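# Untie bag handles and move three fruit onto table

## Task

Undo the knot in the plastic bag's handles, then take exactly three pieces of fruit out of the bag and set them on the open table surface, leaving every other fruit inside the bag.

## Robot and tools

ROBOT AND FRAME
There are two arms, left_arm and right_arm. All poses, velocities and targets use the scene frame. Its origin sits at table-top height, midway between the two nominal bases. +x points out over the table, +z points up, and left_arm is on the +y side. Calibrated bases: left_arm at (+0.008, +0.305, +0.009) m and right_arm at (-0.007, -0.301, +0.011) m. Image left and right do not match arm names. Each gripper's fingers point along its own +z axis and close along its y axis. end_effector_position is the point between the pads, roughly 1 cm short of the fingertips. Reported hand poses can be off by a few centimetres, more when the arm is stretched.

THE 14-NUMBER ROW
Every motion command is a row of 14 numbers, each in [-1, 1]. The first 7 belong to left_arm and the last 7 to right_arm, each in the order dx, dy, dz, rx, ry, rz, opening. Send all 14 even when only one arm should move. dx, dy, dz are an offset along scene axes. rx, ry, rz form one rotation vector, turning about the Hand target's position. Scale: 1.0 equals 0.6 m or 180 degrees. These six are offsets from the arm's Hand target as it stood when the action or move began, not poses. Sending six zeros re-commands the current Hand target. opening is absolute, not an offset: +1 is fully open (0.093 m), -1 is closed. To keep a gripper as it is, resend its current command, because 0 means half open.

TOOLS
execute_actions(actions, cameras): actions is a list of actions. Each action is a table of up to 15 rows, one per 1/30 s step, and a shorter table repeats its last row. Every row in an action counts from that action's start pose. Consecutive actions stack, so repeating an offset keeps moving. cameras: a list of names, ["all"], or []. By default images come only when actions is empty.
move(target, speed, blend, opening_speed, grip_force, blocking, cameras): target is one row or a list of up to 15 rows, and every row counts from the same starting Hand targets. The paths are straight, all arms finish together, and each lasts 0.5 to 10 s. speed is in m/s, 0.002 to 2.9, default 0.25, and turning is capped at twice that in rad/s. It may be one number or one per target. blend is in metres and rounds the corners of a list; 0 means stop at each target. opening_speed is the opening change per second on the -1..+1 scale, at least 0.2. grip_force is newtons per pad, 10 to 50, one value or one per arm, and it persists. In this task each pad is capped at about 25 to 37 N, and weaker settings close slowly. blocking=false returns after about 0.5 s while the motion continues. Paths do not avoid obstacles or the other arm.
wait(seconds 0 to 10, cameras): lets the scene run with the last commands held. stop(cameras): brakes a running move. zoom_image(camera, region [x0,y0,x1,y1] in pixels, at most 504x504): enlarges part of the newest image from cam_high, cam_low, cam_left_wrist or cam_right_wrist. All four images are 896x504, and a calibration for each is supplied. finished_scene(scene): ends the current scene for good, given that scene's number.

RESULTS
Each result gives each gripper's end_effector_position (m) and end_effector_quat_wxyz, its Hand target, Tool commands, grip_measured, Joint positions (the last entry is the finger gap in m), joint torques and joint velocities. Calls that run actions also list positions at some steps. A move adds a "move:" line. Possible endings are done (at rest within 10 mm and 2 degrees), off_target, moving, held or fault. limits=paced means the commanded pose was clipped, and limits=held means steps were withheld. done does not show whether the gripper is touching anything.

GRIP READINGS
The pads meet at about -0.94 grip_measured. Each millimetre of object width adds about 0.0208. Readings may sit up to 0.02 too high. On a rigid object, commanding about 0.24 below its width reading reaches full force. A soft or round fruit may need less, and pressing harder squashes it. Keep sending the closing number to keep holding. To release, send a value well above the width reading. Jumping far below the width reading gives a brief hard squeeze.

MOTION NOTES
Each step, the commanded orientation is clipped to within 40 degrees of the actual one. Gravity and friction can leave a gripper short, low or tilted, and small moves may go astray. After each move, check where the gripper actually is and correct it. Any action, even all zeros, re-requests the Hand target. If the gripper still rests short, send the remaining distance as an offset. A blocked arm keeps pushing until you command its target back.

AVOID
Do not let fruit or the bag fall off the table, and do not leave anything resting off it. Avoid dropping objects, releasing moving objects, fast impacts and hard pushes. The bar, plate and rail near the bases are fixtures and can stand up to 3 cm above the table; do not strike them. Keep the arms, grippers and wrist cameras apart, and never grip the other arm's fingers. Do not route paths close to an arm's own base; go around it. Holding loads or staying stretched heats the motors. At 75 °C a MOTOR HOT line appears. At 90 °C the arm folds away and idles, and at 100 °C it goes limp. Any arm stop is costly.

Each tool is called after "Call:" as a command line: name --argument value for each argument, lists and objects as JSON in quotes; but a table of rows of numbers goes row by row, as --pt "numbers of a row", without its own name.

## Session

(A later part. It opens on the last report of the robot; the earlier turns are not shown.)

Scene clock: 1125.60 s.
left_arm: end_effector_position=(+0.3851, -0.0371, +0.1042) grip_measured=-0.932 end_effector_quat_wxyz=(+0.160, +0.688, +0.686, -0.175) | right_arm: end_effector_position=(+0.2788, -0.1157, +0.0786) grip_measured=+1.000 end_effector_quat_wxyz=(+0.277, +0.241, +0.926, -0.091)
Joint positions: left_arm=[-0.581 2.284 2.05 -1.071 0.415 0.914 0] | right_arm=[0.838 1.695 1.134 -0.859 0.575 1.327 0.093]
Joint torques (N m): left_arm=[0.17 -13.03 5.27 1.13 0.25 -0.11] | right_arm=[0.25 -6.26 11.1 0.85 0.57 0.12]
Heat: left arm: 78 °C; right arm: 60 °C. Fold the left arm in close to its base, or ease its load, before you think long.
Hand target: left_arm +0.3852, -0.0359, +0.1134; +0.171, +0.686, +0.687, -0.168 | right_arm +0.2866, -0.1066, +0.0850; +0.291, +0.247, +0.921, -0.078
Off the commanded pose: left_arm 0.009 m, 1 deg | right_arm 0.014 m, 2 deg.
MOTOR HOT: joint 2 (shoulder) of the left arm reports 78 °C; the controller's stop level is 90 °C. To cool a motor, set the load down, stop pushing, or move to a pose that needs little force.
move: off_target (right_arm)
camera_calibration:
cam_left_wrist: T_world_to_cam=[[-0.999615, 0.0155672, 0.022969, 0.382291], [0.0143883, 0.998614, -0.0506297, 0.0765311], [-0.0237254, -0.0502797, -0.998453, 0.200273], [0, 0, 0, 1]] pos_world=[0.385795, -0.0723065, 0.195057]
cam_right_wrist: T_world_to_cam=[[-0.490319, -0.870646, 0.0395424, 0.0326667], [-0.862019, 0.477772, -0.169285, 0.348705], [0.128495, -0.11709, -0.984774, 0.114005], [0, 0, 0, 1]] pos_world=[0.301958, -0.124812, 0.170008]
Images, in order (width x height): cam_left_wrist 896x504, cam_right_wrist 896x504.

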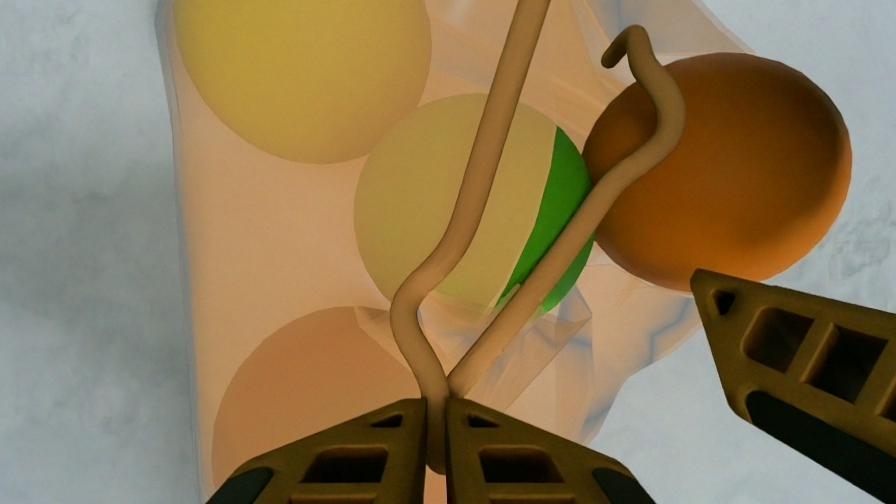

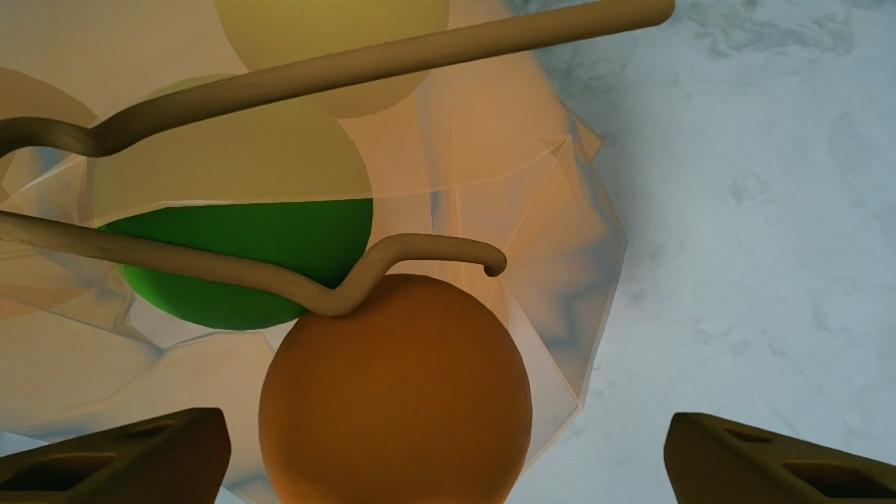

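Call:
move --pt "0 0 -0.01 0 0 0 -0.4 0 0 0 0 0 0 1.0" --pt "0 0.06 0.06 0 0 0 -0.4 0 0 0 0 0 0 1.0" --pt "-0.03 0.31 0.1 0 0 0 -0.4 0 0 0 0 0 0 1.0" --speed '[0.1,0.1,0.2]' --blend '[0,0.02,0]' --cameras '["cam_right_wrist", "cam_left_wrist", "cam_high"]'

Scene clock: 1139.13 s.
left_arm: end_effector_position=(+0.3752, +0.1500, +0.1684) grip_measured=-0.402 end_effector_quat_wxyz=(+0.171, +0.683, +0.690, -0.165) | right_arm: end_effector_position=(+0.2788, -0.1157, +0.0786) grip_measured=+1.000 end_effector_quat_wxyz=(+0.277, +0.242, +0.926, -0.091)
Joint positions: left_arm=[-0.181 1.943 1.784 -1.301 0.477 1.33 0.026] | right_arm=[0.838 1.695 1.134 -0.859 0.575 1.328 0.093]
Joint torques (N m): left_arm=[0.14 -10.07 5.24 0.45 0.46 0.1] | right_arm=[0.43 -6.39 11.02 0.89 0.56 0.07]
Heat: left arm: 82 °C; right arm: 61 °C. Fold the left arm in close to its base, or ease its load, before you think long.
Hand target: left_arm +0.3671, +0.1500, +0.1734; +0.170, +0.686, +0.687, -0.169 | right_arm +0.2866, -0.1066, +0.0849; +0.290, +0.247, +0.921, -0.078
Off the commanded pose: left_arm 0.009 m, 1 deg | right_arm 0.014 m, 2 deg.
MOTOR HOT: still on. Joint 2 (shoulder) of the left arm reports 82 °C.
move: off_target (right_arm)
camera_calibration:
cam_left_wrist: T_world_to_cam=[[-0.999983, -0.00442549, -0.00371147, 0.375678], [-0.00423169, 0.998705, -0.0506913, -0.0999245], [0.003931, -0.0506748, -0.998707, 0.263275], [0, 0, 0, 1]] pos_world=[0.374214, 0.114799, 0.259264]
cam_right_wrist: T_world_to_cam=[[-0.490926, -0.870325, 0.0390614, 0.0329728], [-0.861644, 0.478428, -0.169343, 0.348683], [0.128695, -0.116792, -0.984783, 0.113983], [0, 0, 0, 1]] pos_world=[0.301959, -0.124811, 0.170007]
Images, in order (width x height): cam_high 896x504, cam_left_wrist 896x504, cam_right_wrist 896x504.

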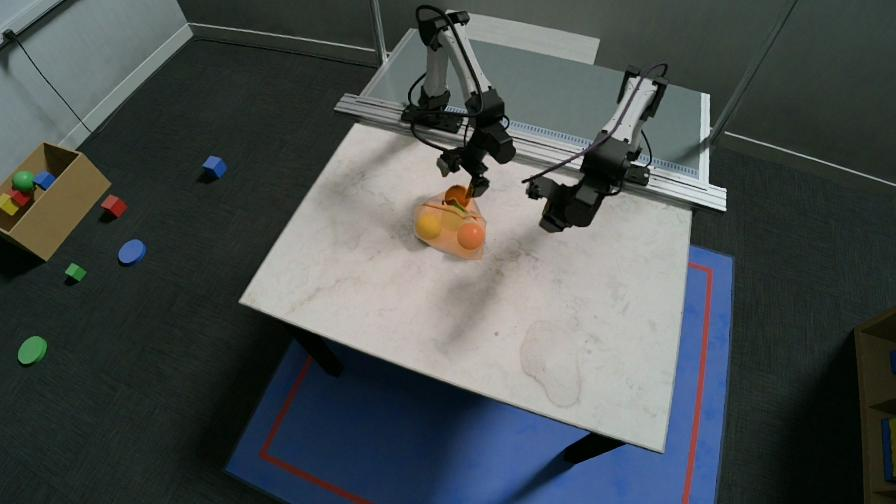

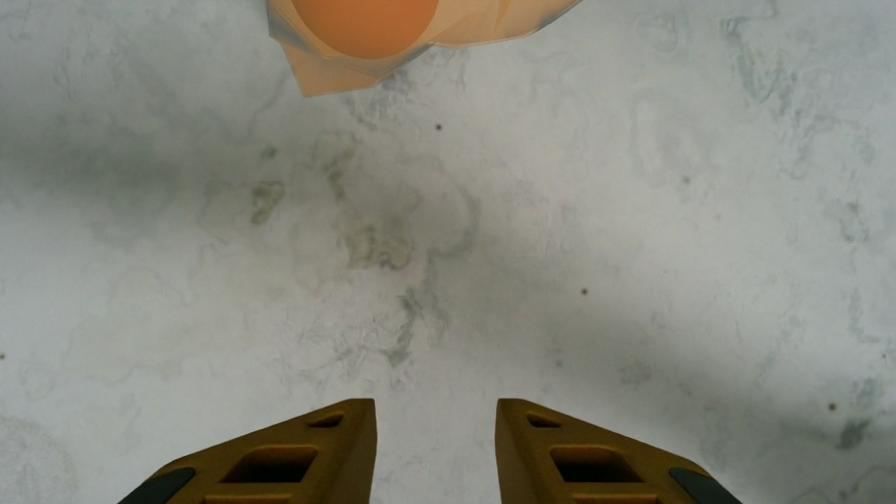

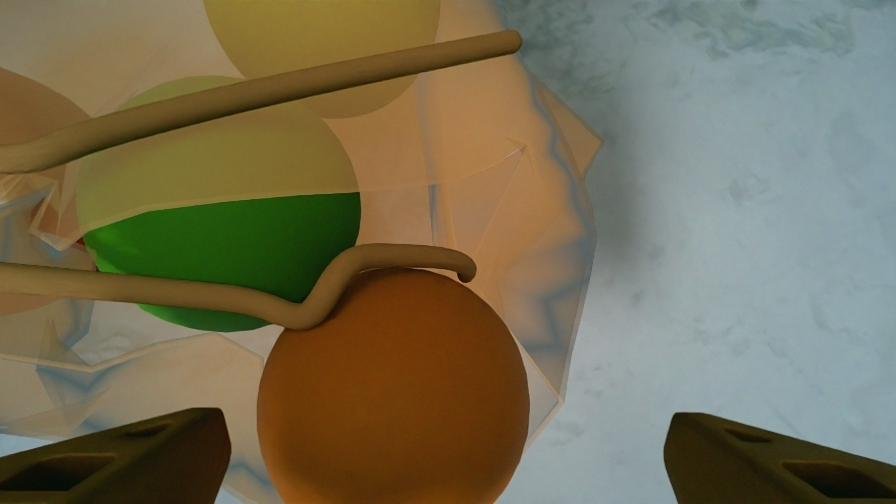

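Call:
move --target '[-0.195,0.2,0,0,0,0,-0.4,0.015,0.013,-0.045,0,0,0,1.0]' --speed 0.12 --cameras '["cam_right_wrist"]'

Scene clock: 1158.63 s.
left_arm: end_effector_position=(+0.2568, +0.2694, +0.1732) grip_measured=-0.402 end_effector_quat_wxyz=(+0.174, +0.685, +0.687, -0.166) | right_arm: end_effector_position=(+0.2899, -0.1035, +0.0560) grip_measured=+1.000 end_effector_quat_wxyz=(+0.281, +0.244, +0.924, -0.083)
Joint positions: left_arm=[0.2 1.527 1.314 -1.449 0.487 1.768 0.026] | right_arm=[0.838 1.776 1.134 -0.761 0.575 1.328 0.093]
Joint torques (N m): left_arm=[0.72 -6.13 4.93 0.04 0.39 0.06] | right_arm=[0.05 -6.64 9.55 0.94 0.54 0.03]
Heat: left arm: 81 °C; right arm: 61 °C. Fold the left arm in close to its base, or ease its load, before you think long.
Hand target: left_arm +0.2501, +0.2700, +0.1733; +0.170, +0.686, +0.687, -0.168 | right_arm +0.2956, -0.0988, +0.0579; +0.290, +0.247, +0.921, -0.078
Off the commanded pose: left_arm 0.007 m, 0 deg | right_arm 0.008 m, 1 deg.
MOTOR HOT: still on. Joint 2 (shoulder) of the left arm reports 81 °C.
move: done
camera_calibration:
cam_right_wrist: T_world_to_cam=[[-0.4912, -0.870779, 0.0216069, 0.0508773], [-0.859609, 0.480594, -0.173498, 0.348486], [0.140695, -0.103796, -0.984597, 0.0894147], [0, 0, 0, 1]] pos_world=[0.311972, -0.113896, 0.1474]
Images, in order (width x height): cam_right_wrist 896x504.

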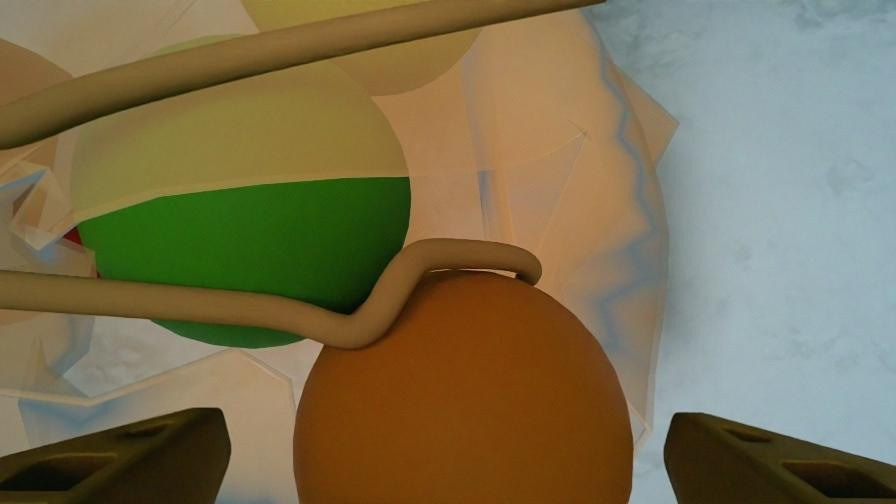

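Call:
move --target '[0,0,0,0,0,0,-0.4,-0.001,-0.006,-0.037,0,0,0,1.0]' --speed 0.06 --cameras '["cam_right_wrist"]'

Scene clock: 1168.93 s.
left_arm: end_effector_position=(+0.2568, +0.2694, +0.1732) grip_measured=-0.402 end_effector_quat_wxyz=(+0.174, +0.686, +0.687, -0.166) | right_arm: end_effector_position=(+0.2949, -0.0982, +0.0410) grip_measured=+1.000 end_effector_quat_wxyz=(+0.288, +0.248, +0.922, -0.070)
Joint positions: left_arm=[0.2 1.527 1.314 -1.449 0.487 1.769 0.026] | right_arm=[0.838 1.807 1.104 -0.668 0.576 1.328 0.093]
Joint torques (N m): left_arm=[0.73 -6.16 4.88 0.06 0.39 0.08] | right_arm=[-0.42 -6.99 6.31 0.96 0.54 -0.05]
Heat: left arm: 76 °C; right arm: 60 °C. Fold the left arm in close to its base, or ease its load, before you think long.
Hand target: left_arm +0.2501, +0.2700, +0.1733; +0.170, +0.686, +0.687, -0.168 | right_arm +0.2950, -0.1025, +0.0357; +0.291, +0.247, +0.921, -0.079
Off the commanded pose: left_arm 0.007 m, 0 deg | right_arm 0.007 m, 1 deg.
MOTOR HOT: still on. Joint 2 (shoulder) of the left arm reports 76 °C.
move: done
camera_calibration:
cam_right_wrist: T_world_to_cam=[[-0.491128, -0.871042, -0.00885404, 0.059479], [-0.856007, 0.484484, -0.180353, 0.347187], [0.161385, -0.0809973, -0.983562, 0.0707074], [0, 0, 0, 1]] pos_world=[0.314995, -0.110671, 0.132688]
Images, in order (width x height): cam_right_wrist 896x504.

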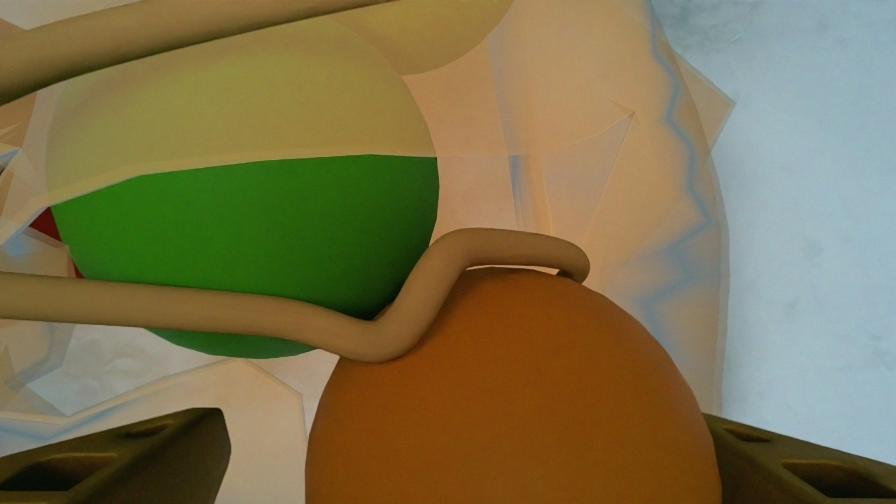

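Call:
move --target '[0,0,0,0,0,0,-0.4,-0.0125,-0.0155,-0.002,0,0,0,1.0]' --speed 0.05 --cameras '["cam_right_wrist"]'

Scene clock: 1180.00 s.
left_arm: end_effector_position=(+0.2568, +0.2694, +0.1732) grip_measured=-0.402 end_effector_quat_wxyz=(+0.174, +0.686, +0.687, -0.166) | right_arm: end_effector_position=(+0.2854, -0.1091, +0.0281) grip_measured=+1.000 end_effector_quat_wxyz=(+0.280, +0.244, +0.925, -0.085)
Joint positions: left_arm=[0.2 1.527 1.314 -1.449 0.487 1.769 0.026] | right_arm=[0.838 1.807 1.049 -0.648 0.576 1.328 0.093]
Joint torques (N m): left_arm=[0.73 -6.19 4.89 0.03 0.38 0.06] | right_arm=[-0.66 -10.33 6.05 0.88 0.48 -0.05]
Heat: left arm: 71 °C; right arm: 59 °C.
Hand target: left_arm +0.2501, +0.2700, +0.1733; +0.170, +0.686, +0.687, -0.168 | right_arm +0.2875, -0.1117, +0.0345; +0.291, +0.247, +0.921, -0.078
Off the commanded pose: left_arm 0.007 m, 0 deg | right_arm 0.007 m, 1 deg.
MOTOR HOT: cleared for the motors of the left arm.
move: done
camera_calibration:
cam_right_wrist: T_world_to_cam=[[-0.491239, -0.870664, 0.0250625, 0.0443104], [-0.859912, 0.480189, -0.173118, 0.342427], [0.138693, -0.106594, -0.984582, 0.0623932], [0, 0, 0, 1]] pos_world=[0.30757, -0.119199, 0.119601]
Images, in order (width x height): cam_right_wrist 896x504.

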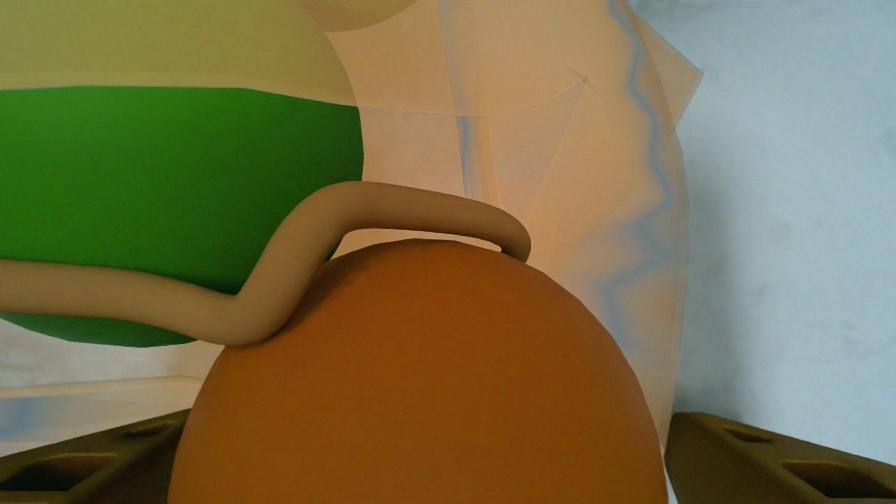

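Call:
move --target '[0,0,0,0,0,0,-0.4,0,0,0.006,0,0,0,0.2]' --opening_speed 0.4 --cameras '["cam_right_wrist"]'

Scene clock: 1187.60 s.
left_arm: end_effector_position=(+0.2568, +0.2694, +0.1732) grip_measured=-0.402 end_effector_quat_wxyz=(+0.174, +0.686, +0.687, -0.166) | right_arm: end_effector_position=(+0.2854, -0.1091, +0.0281) grip_measured=+0.318 end_effector_quat_wxyz=(+0.281, +0.244, +0.925, -0.085)
Joint positions: left_arm=[0.2 1.527 1.314 -1.449 0.487 1.769 0.026] | right_arm=[0.838 1.807 1.049 -0.647 0.576 1.328 0.06]
Joint torques (N m): left_arm=[0.72 -6.19 4.86 0.05 0.39 0.06] | right_arm=[-0.53 -10.86 6.68 0.76 0.51 -0.02]
Heat: left arm: 69 °C; right arm: 58 °C.
Hand target: left_arm +0.2501, +0.2700, +0.1733; +0.170, +0.686, +0.687, -0.168 | right_arm +0.2875, -0.1117, +0.0381; +0.291, +0.247, +0.921, -0.078
Off the commanded pose: left_arm 0.007 m, 0 deg | right_arm 0.011 m, 1 deg.
move: off_target (right_arm)
camera_calibration:
cam_right_wrist: T_world_to_cam=[[-0.491185, -0.870706, 0.0246597, 0.0443864], [-0.859895, 0.48018, -0.17323, 0.34252], [0.138992, -0.106293, -0.984573, 0.062322], [0, 0, 0, 1]] pos_world=[0.30767, -0.119199, 0.119601]
Images, in order (width x height): cam_right_wrist 896x504.

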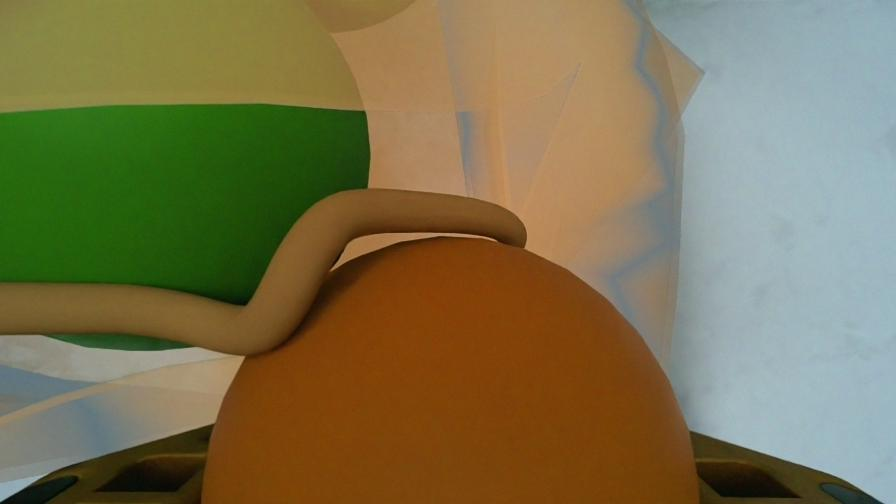

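Call:
move --target '[0,0,0,0,0,0,-0.4,-0.067,-0.05,0.1,0,0,0,0.2]' --speed 0.05 --cameras '["cam_right_wrist", "cam_high", "cam_low"]'

Scene clock: 1203.03 s.
left_arm: end_effector_position=(+0.2568, +0.2694, +0.1732) grip_measured=-0.402 end_effector_quat_wxyz=(+0.174, +0.686, +0.687, -0.166) | right_arm: end_effector_position=(+0.2524, -0.1353, +0.0927) grip_measured=+0.318 end_effector_quat_wxyz=(+0.284, +0.247, +0.923, -0.073)
Joint positions: left_arm=[0.2 1.527 1.314 -1.449 0.487 1.769 0.026] | right_arm=[0.861 1.531 1.01 -0.874 0.576 1.355 0.06]
Joint torques (N m): left_arm=[0.7 -6.17 4.85 0.05 0.39 0.07] | right_arm=[0.4 -8.5 6.68 0.47 0.63 0.09]
Heat: left arm: 65 °C; right arm: 57 °C.
Hand target: left_arm +0.2501, +0.2700, +0.1733; +0.170, +0.686, +0.687, -0.168 | right_arm +0.2473, -0.1418, +0.0981; +0.290, +0.246, +0.921, -0.079
Off the commanded pose: left_arm 0.007 m, 0 deg | right_arm 0.010 m, 1 deg.
move: done
camera_calibration:
cam_right_wrist: T_world_to_cam=[[-0.49092, -0.871204, -0.000784122, 0.0059604], [-0.857737, 0.483488, -0.174719, 0.337947], [0.152595, -0.0851004, -0.984618, 0.127201], [0, 0, 0, 1]] pos_world=[0.273385, -0.147376, 0.184295]
Images, in order (width x height): cam_high 896x504, cam_low 896x504, cam_right_wrist 896x504.

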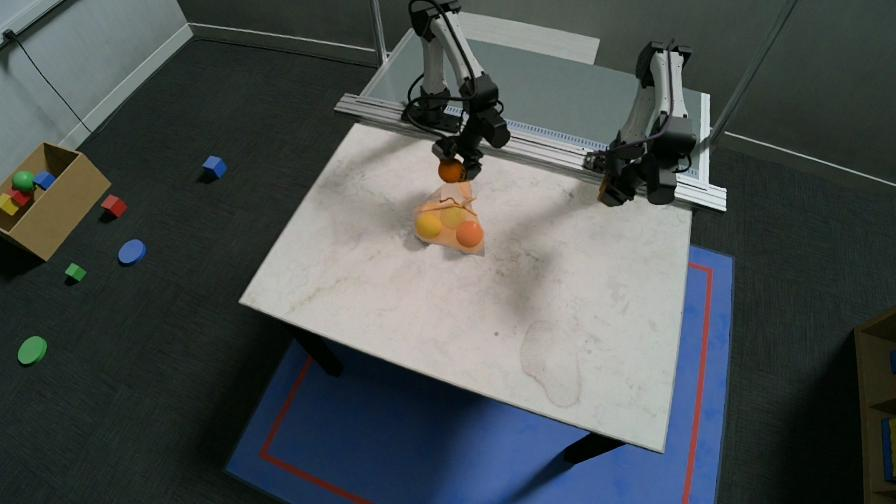

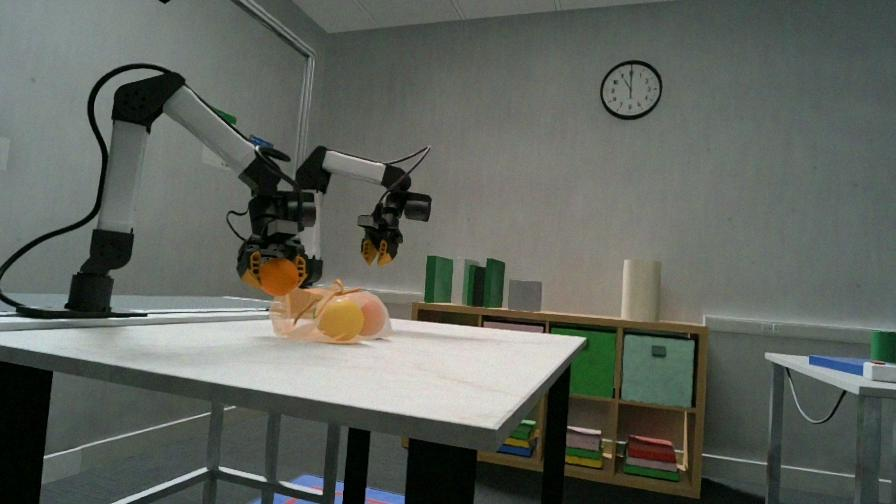

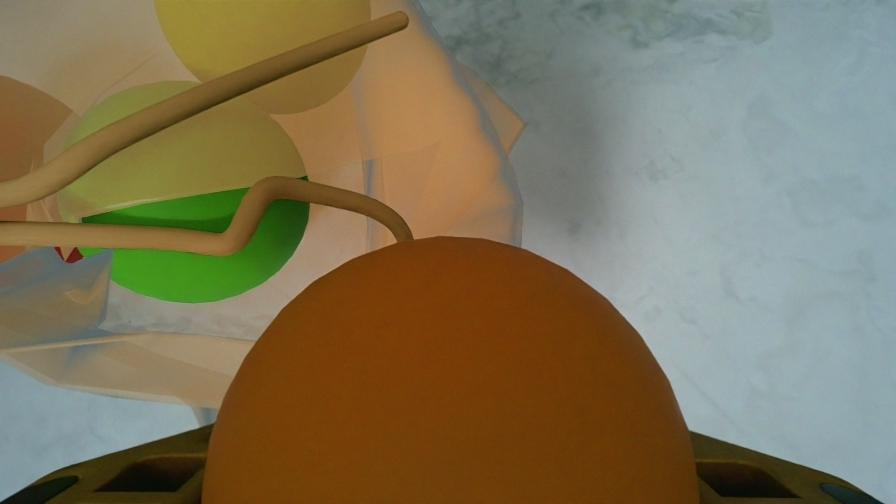

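Call:
move --target '[0,0,0,0,0,0,-0.4,-0.075,-0.2,0.02,0,0,0,0.2]' --speed 0.08 --cameras '["cam_right_wrist", "cam_high", "cam_low"]'

Call:
zoom_image --camera "cam_high" --region '[340, 100, 560, 280]'

Scene clock: 1213.87 s.
left_arm: end_effector_position=(+0.2568, +0.2694, +0.1732) grip_measured=-0.402 end_effector_quat_wxyz=(+0.174, +0.686, +0.687, -0.166) | right_arm: end_effector_position=(+0.2087, -0.2560, +0.1136) grip_measured=+0.318 end_effector_quat_wxyz=(+0.299, +0.249, +0.919, -0.070)
Joint positions: left_arm=[0.2 1.527 1.314 -1.449 0.487 1.769 0.026] | right_arm=[0.577 0.96 0.663 -0.905 0.521 1.031 0.06]
Joint torques (N m): left_arm=[0.72 -6.09 4.83 0.04 0.38 0.06] | right_arm=[-0.84 -2.7 7.41 0.97 0.29 -0.05]
Heat: left arm: 63 °C; right arm: 56 °C.
Hand target: left_arm +0.2501, +0.2700, +0.1733; +0.170, +0.686, +0.687, -0.168 | right_arm +0.2023, -0.2617, +0.1101; +0.290, +0.247, +0.921, -0.078
Off the commanded pose: left_arm 0.007 m, 0 deg | right_arm 0.009 m, 1 deg.
move: done
camera_calibration:
cam_right_wrist: T_world_to_cam=[[-0.492154, -0.870371, -0.0154603, -0.118426], [-0.850974, 0.484776, -0.20208, 0.364508], [0.18338, -0.0862985, -0.979247, 0.136776], [0, 0, 0, 1]] pos_world=[0.226821, -0.267975, 0.205766]
Images, in order (width x height): cam_high 896x504, cam_low 896x504, cam_right_wrist 896x504.

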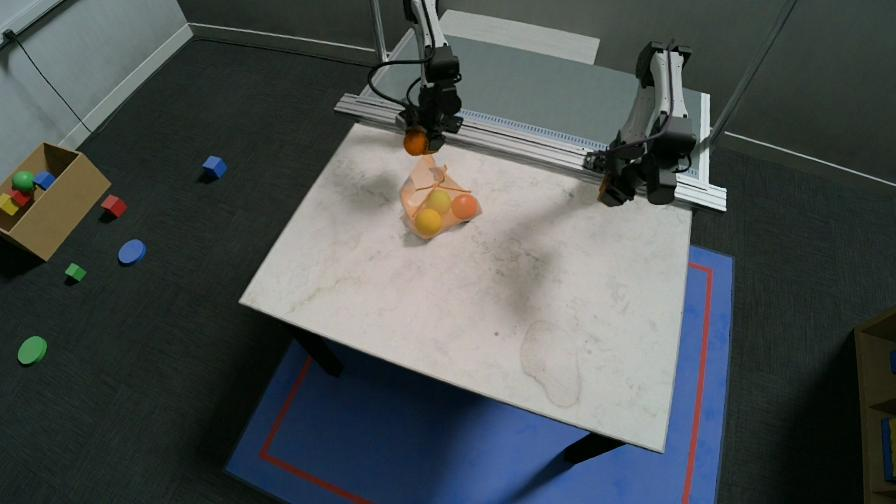

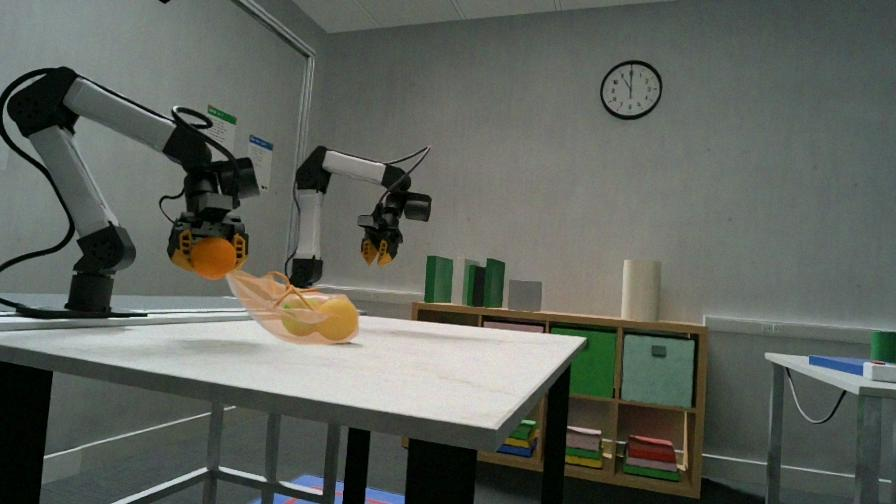

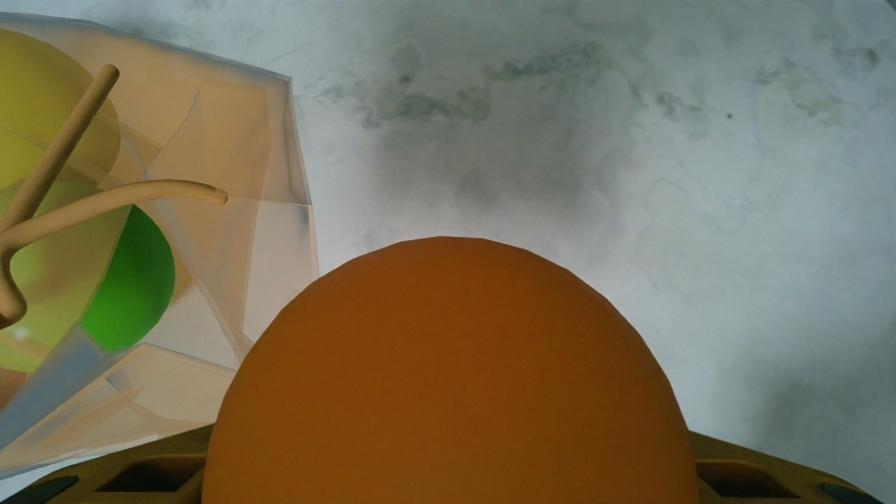

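Scaled by 2.291 from the camera's 896x504 image, which has a finer 1280x720 frame.

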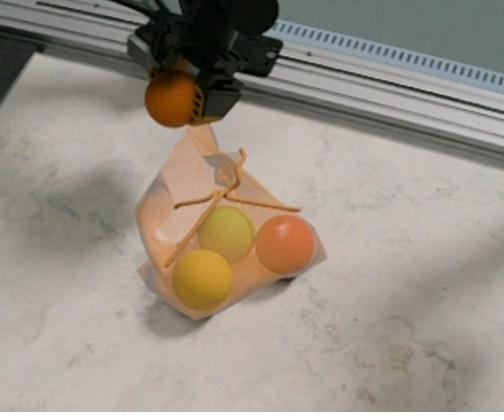

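Call:
move --target '[0,0,0,0,0,0,-0.4,-0.005,-0.015,-0.138,0,0,0,0.2]' --speed 0.06 --cameras '["cam_right_wrist", "cam_low"]'

Call:
zoom_image --camera "cam_low" --region '[140, 200, 400, 380]'

Scene clock: 1223.70 s.
left_arm: end_effector_position=(+0.2568, +0.2694, +0.1732) grip_measured=-0.402 end_effector_quat_wxyz=(+0.174, +0.686, +0.687, -0.166) | right_arm: end_effector_position=(+0.2002, -0.2686, +0.0314) grip_measured=+0.318 end_effector_quat_wxyz=(+0.293, +0.246, +0.921, -0.077)
Joint positions: left_arm=[0.2 1.527 1.314 -1.449 0.487 1.769 0.026] | right_arm=[0.549 1.031 0.355 -0.53 0.511 1 0.06]
Joint torques (N m): left_arm=[0.68 -6.19 4.83 0.05 0.37 0.07] | right_arm=[-0.9 -1.03 6.69 1.44 0.31 -0.07]
Heat: left arm: 62 °C; right arm: 56 °C.
Hand target: left_arm +0.2501, +0.2700, +0.1733; +0.170, +0.686, +0.687, -0.168 | right_arm +0.1993, -0.2707, +0.0273; +0.290, +0.246, +0.921, -0.078
Off the commanded pose: left_arm 0.007 m, 0 deg | right_arm 0.005 m, 0 deg.
move: done
camera_calibration:
cam_right_wrist: T_world_to_cam=[[-0.492065, -0.870556, 0.00205464, -0.135493], [-0.854257, 0.482395, -0.193755, 0.346545], [0.167683, -0.0970951, -0.981048, 0.0570347], [0, 0, 0, 1]] pos_world=[0.219803, -0.279588, 0.123377]
Images, in order (width x height): cam_low 896x504, cam_right_wrist 896x504.

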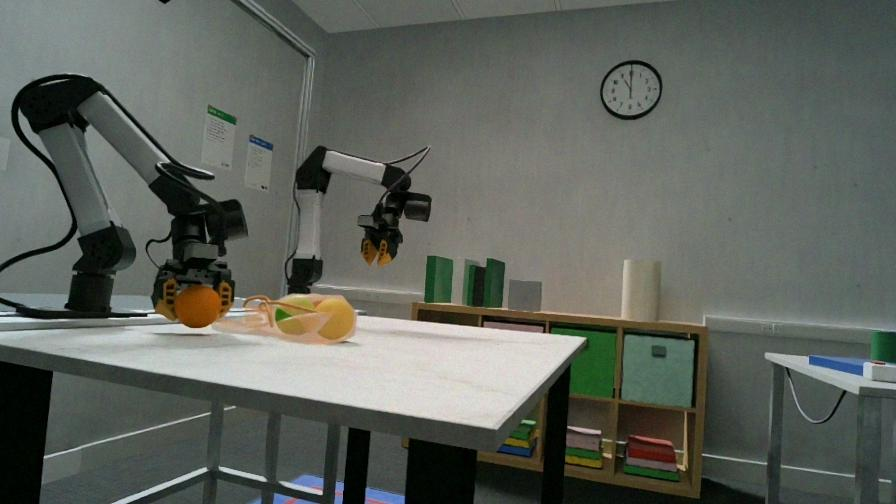

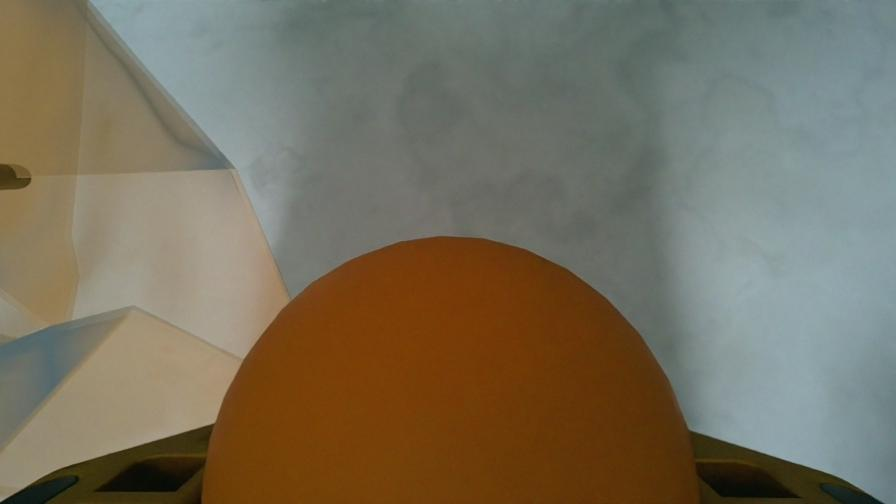

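Scaled by 1.938 from the camera's 896x504 image, which has a finer 1280x720 frame.

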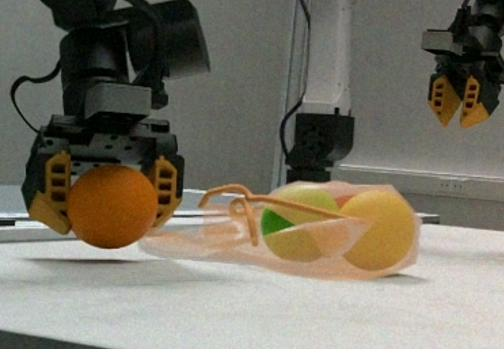

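Call:
move --pt "0 0 0 0 0 0 -0.4 0 0 -0.007 0 0 0 0.2" --pt "0 0 0 0 0 0 -0.4 0 0 -0.007 0 0 0 0.95" --speed 0.04 --opening_speed 0.3 --cameras '["cam_right_wrist", "cam_low"]'

Call:
zoom_image --camera "cam_low" --region '[140, 200, 400, 380]'

Scene clock: 1238.67 s.
left_arm: end_effector_position=(+0.2568, +0.2694, +0.1732) grip_measured=-0.402 end_effector_quat_wxyz=(+0.174, +0.686, +0.687, -0.166) | right_arm: end_effector_position=(+0.2009, -0.2682, +0.0274) grip_measured=+0.948 end_effector_quat_wxyz=(+0.294, +0.247, +0.920, -0.076)
Joint positions: left_arm=[0.2 1.527 1.314 -1.449 0.487 1.769 0.026] | right_arm=[0.549 1.045 0.343 -0.5 0.511 1 0.091]
Joint torques (N m): left_arm=[0.69 -6.12 4.93 0.02 0.39 0.08] | right_arm=[-0.72 -1.11 6.71 1.41 0.29 -0.09]
Heat: left arm: 61 °C; right arm: 56 °C.
Hand target: left_arm +0.2501, +0.2700, +0.1733; +0.170, +0.686, +0.687, -0.168 | right_arm +0.1993, -0.2707, +0.0231; +0.290, +0.247, +0.921, -0.078
Off the commanded pose: left_arm 0.007 m, 0 deg | right_arm 0.005 m, 1 deg.
move: done
camera_calibration:
cam_right_wrist: T_world_to_cam=[[-0.491943, -0.870627, -0.000590646, -0.134842], [-0.853832, 0.482585, -0.195149, 0.346162], [0.170187, -0.0954979, -0.980773, 0.053021], [0, 0, 0, 1]] pos_world=[0.220206, -0.279386, 0.119475]
Images, in order (width x height): cam_low 896x504, cam_right_wrist 896x504.

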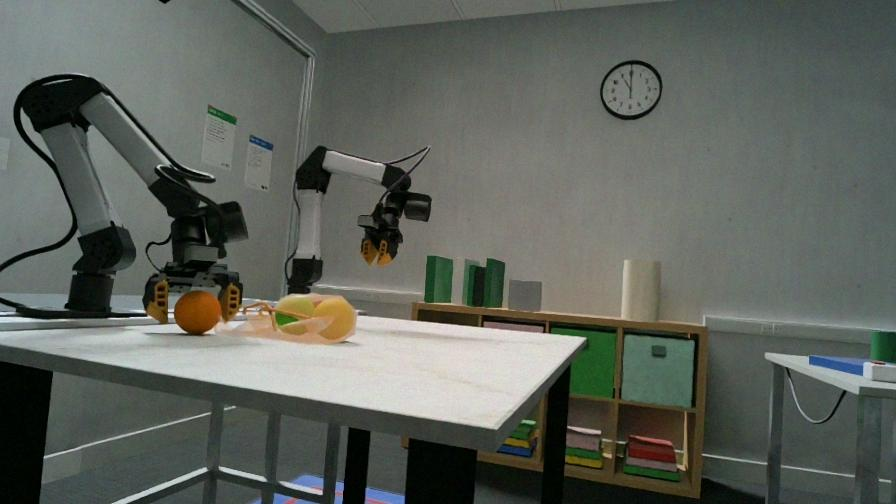

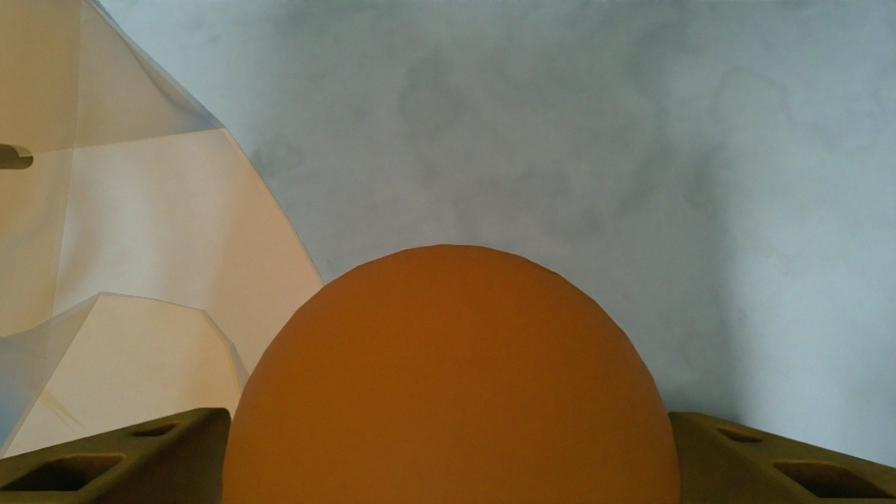

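Scaled by 1.938 from the camera's 896x504 image, which has a finer 1280x720 frame.

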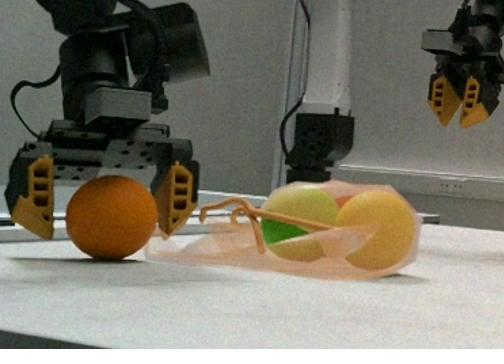

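Call:
move --pt "0 0 0 0 0 0 -0.4 -0.01 0 0.08 0 0 0 1" --pt "0 0 0 0 0 0 -0.4 0.03 0.05 0.3 0 -0.055 0 1" --speed '[0.06,0.15]' --blend 0.02 --cameras '["cam_right_wrist", "cam_low", "cam_high"]'

Call:
zoom_image --camera "cam_low" --region '[140, 200, 400, 380]'

Call:
zoom_image --camera "cam_high" --region '[340, 100, 560, 280]'

Scene clock: 1255.13 s.
left_arm: end_effector_position=(+0.2568, +0.2694, +0.1732) grip_measured=-0.402 end_effector_quat_wxyz=(+0.174, +0.686, +0.687, -0.166) | right_arm: end_effector_position=(+0.2166, -0.2409, +0.1942) grip_measured=+1.000 end_effector_quat_wxyz=(+0.362, +0.250, +0.896, -0.056)
Joint positions: left_arm=[0.2 1.527 1.314 -1.449 0.487 1.769 0.026] | right_arm=[0.698 0.959 0.925 -1.116 0.651 1.127 0.093]
Joint torques (N m): left_arm=[0.7 -6.2 4.85 0.03 0.39 0.05] | right_arm=[0.29 -1.02 11.73 1.03 0.55 0.03]
Heat: left arm: 60 °C; right arm: 56 °C.
Hand target: left_arm +0.2501, +0.2700, +0.1733; +0.170, +0.686, +0.687, -0.168 | right_arm +0.2173, -0.2408, +0.2030; +0.369, +0.252, +0.893, -0.057
Off the commanded pose: left_arm 0.007 m, 0 deg | right_arm 0.009 m, 1 deg.
move: done
camera_calibration:
cam_right_wrist: T_world_to_cam=[[-0.483521, -0.872163, -0.0744219, -0.0911395], [-0.816334, 0.479983, -0.321271, 0.394673], [0.315922, -0.0945881, -0.944058, 0.177997], [0, 0, 0, 1]] pos_world=[0.221884, -0.252089, 0.288054]
Images, in order (width x height): cam_high 896x504, cam_low 896x504, cam_right_wrist 896x504.

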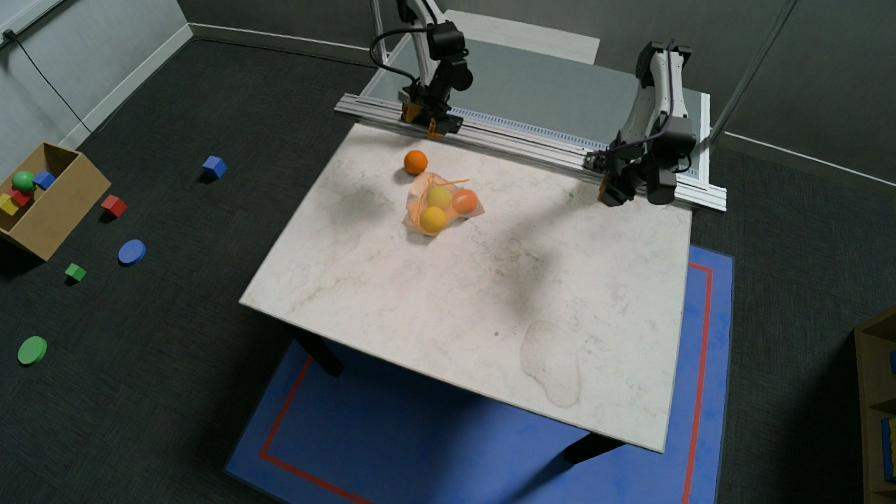

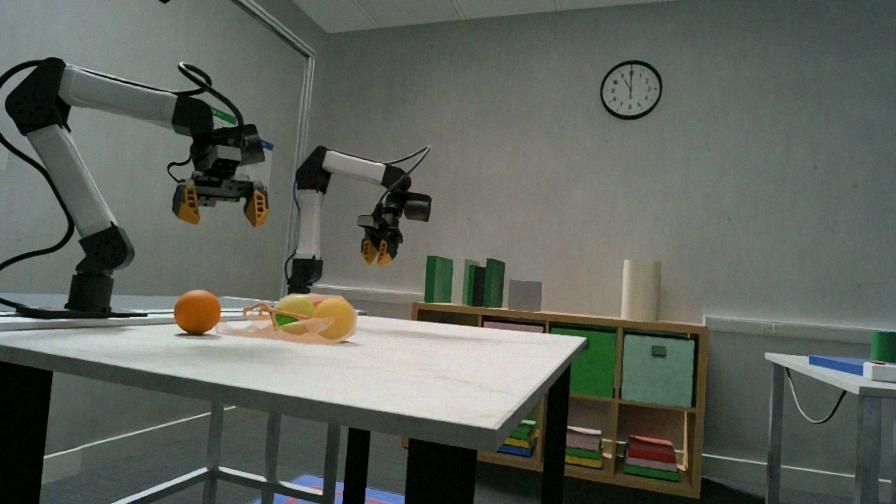

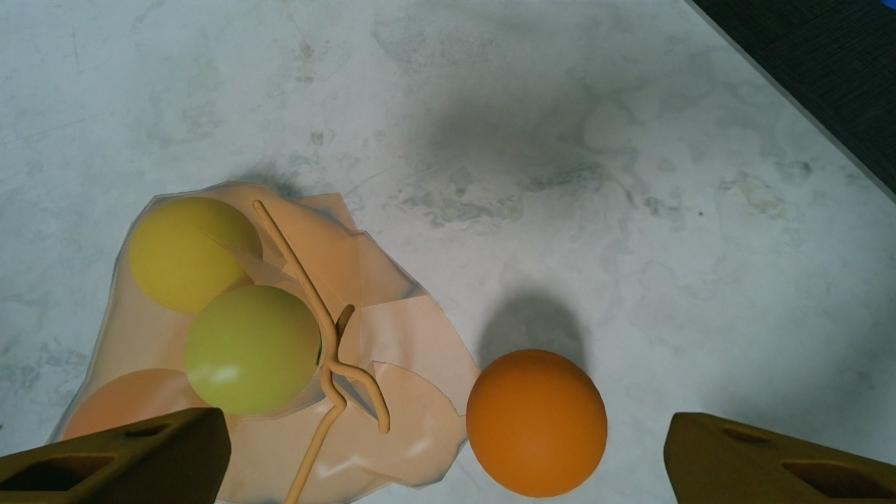

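Scaled by 1.938 from the camera's 896x504 image, which has a finer 1280x720 frame.

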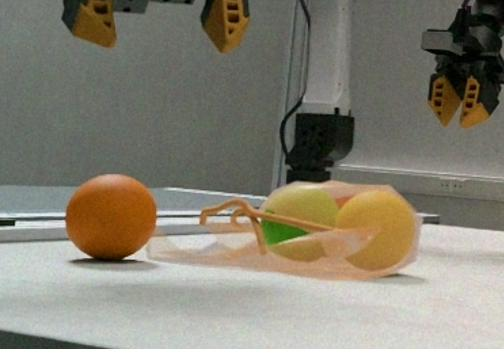

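Scaled by 2.291 from the camera's 896x504 image, which has a finer 1280x720 frame.

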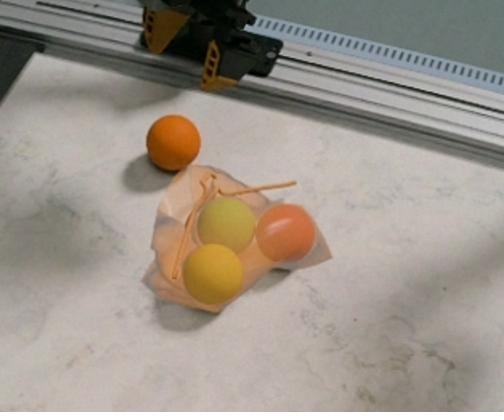

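Call:
move --target '[0,0,0,0,0,0,-0.4,0.04,0.17,0.02,0,0,0,1]' --speed 0.12 --cameras '["cam_right_wrist"]'

Call:
zoom_image --camera "cam_right_wrist" --region '[200, 100, 700, 500]'

Scene clock: 1275.43 s.
left_arm: end_effector_position=(+0.2568, +0.2694, +0.1732) grip_measured=-0.402 end_effector_quat_wxyz=(+0.174, +0.686, +0.687, -0.166) | right_arm: end_effector_position=(+0.2400, -0.1402, +0.2065) grip_measured=+1.000 end_effector_quat_wxyz=(+0.362, +0.250, +0.896, -0.057)
Joint positions: left_arm=[0.2 1.527 1.314 -1.449 0.487 1.769 0.026] | right_arm=[0.961 1.383 1.263 -1.243 0.735 1.453 0.093]
Joint torques (N m): left_arm=[0.66 -6.16 4.88 0.03 0.36 0.07] | right_arm=[0.25 -4.05 11.73 0.54 0.66 0.05]
Heat: left arm: 59 °C; right arm: 58 °C.
Hand target: left_arm +0.2501, +0.2700, +0.1733; +0.170, +0.686, +0.687, -0.168 | right_arm +0.2412, -0.1387, +0.2151; +0.369, +0.252, +0.893, -0.057
Off the commanded pose: left_arm 0.007 m, 0 deg | right_arm 0.009 m, 1 deg.
move: done
camera_calibration:
cam_right_wrist: T_world_to_cam=[[-0.484301, -0.871912, -0.0722658, 0.00880683], [-0.816176, 0.480001, -0.321647, 0.369407], [0.315135, -0.0967921, -0.944098, 0.19161], [0, 0, 0, 1]] pos_world=[0.245383, -0.151091, 0.300353]
Images, in order (width x height): cam_right_wrist 896x504.

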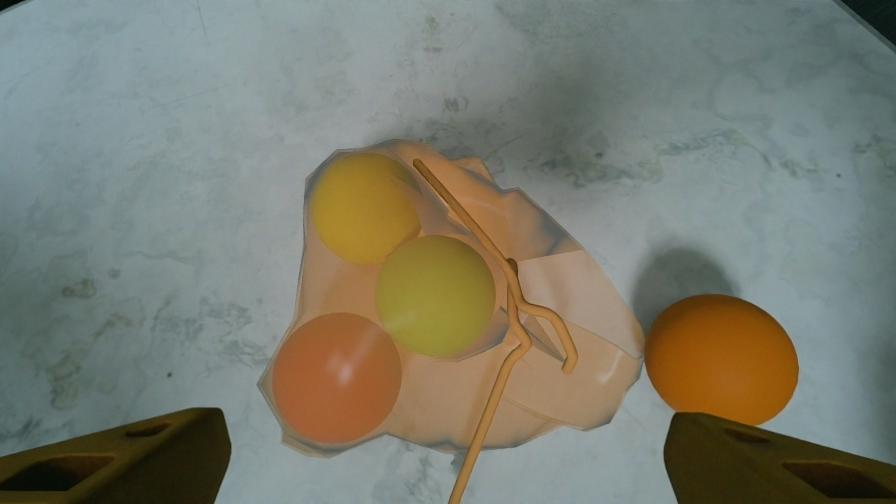

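Scaled by 1.008 from the camera's 896x504 image, which has a finer 1280x720 frame.

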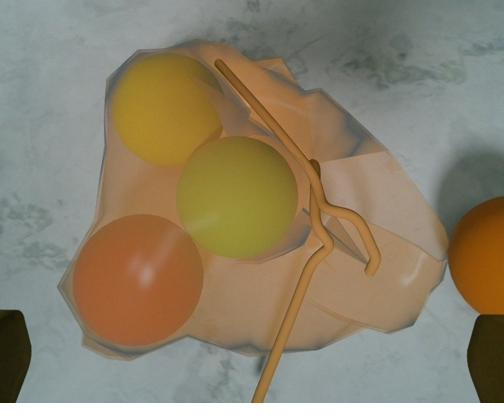

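Call:
zoom_image --camera "cam_right_wrist" --region '[400, 210, 660, 460]'

Scaled by 1.938 from the camera's 896x504 image, which has a finer 1280x720 frame.

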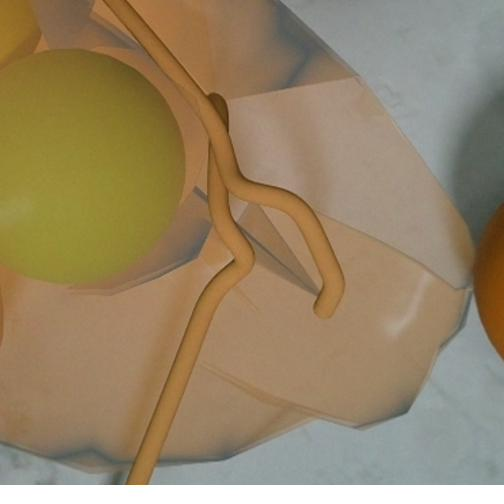

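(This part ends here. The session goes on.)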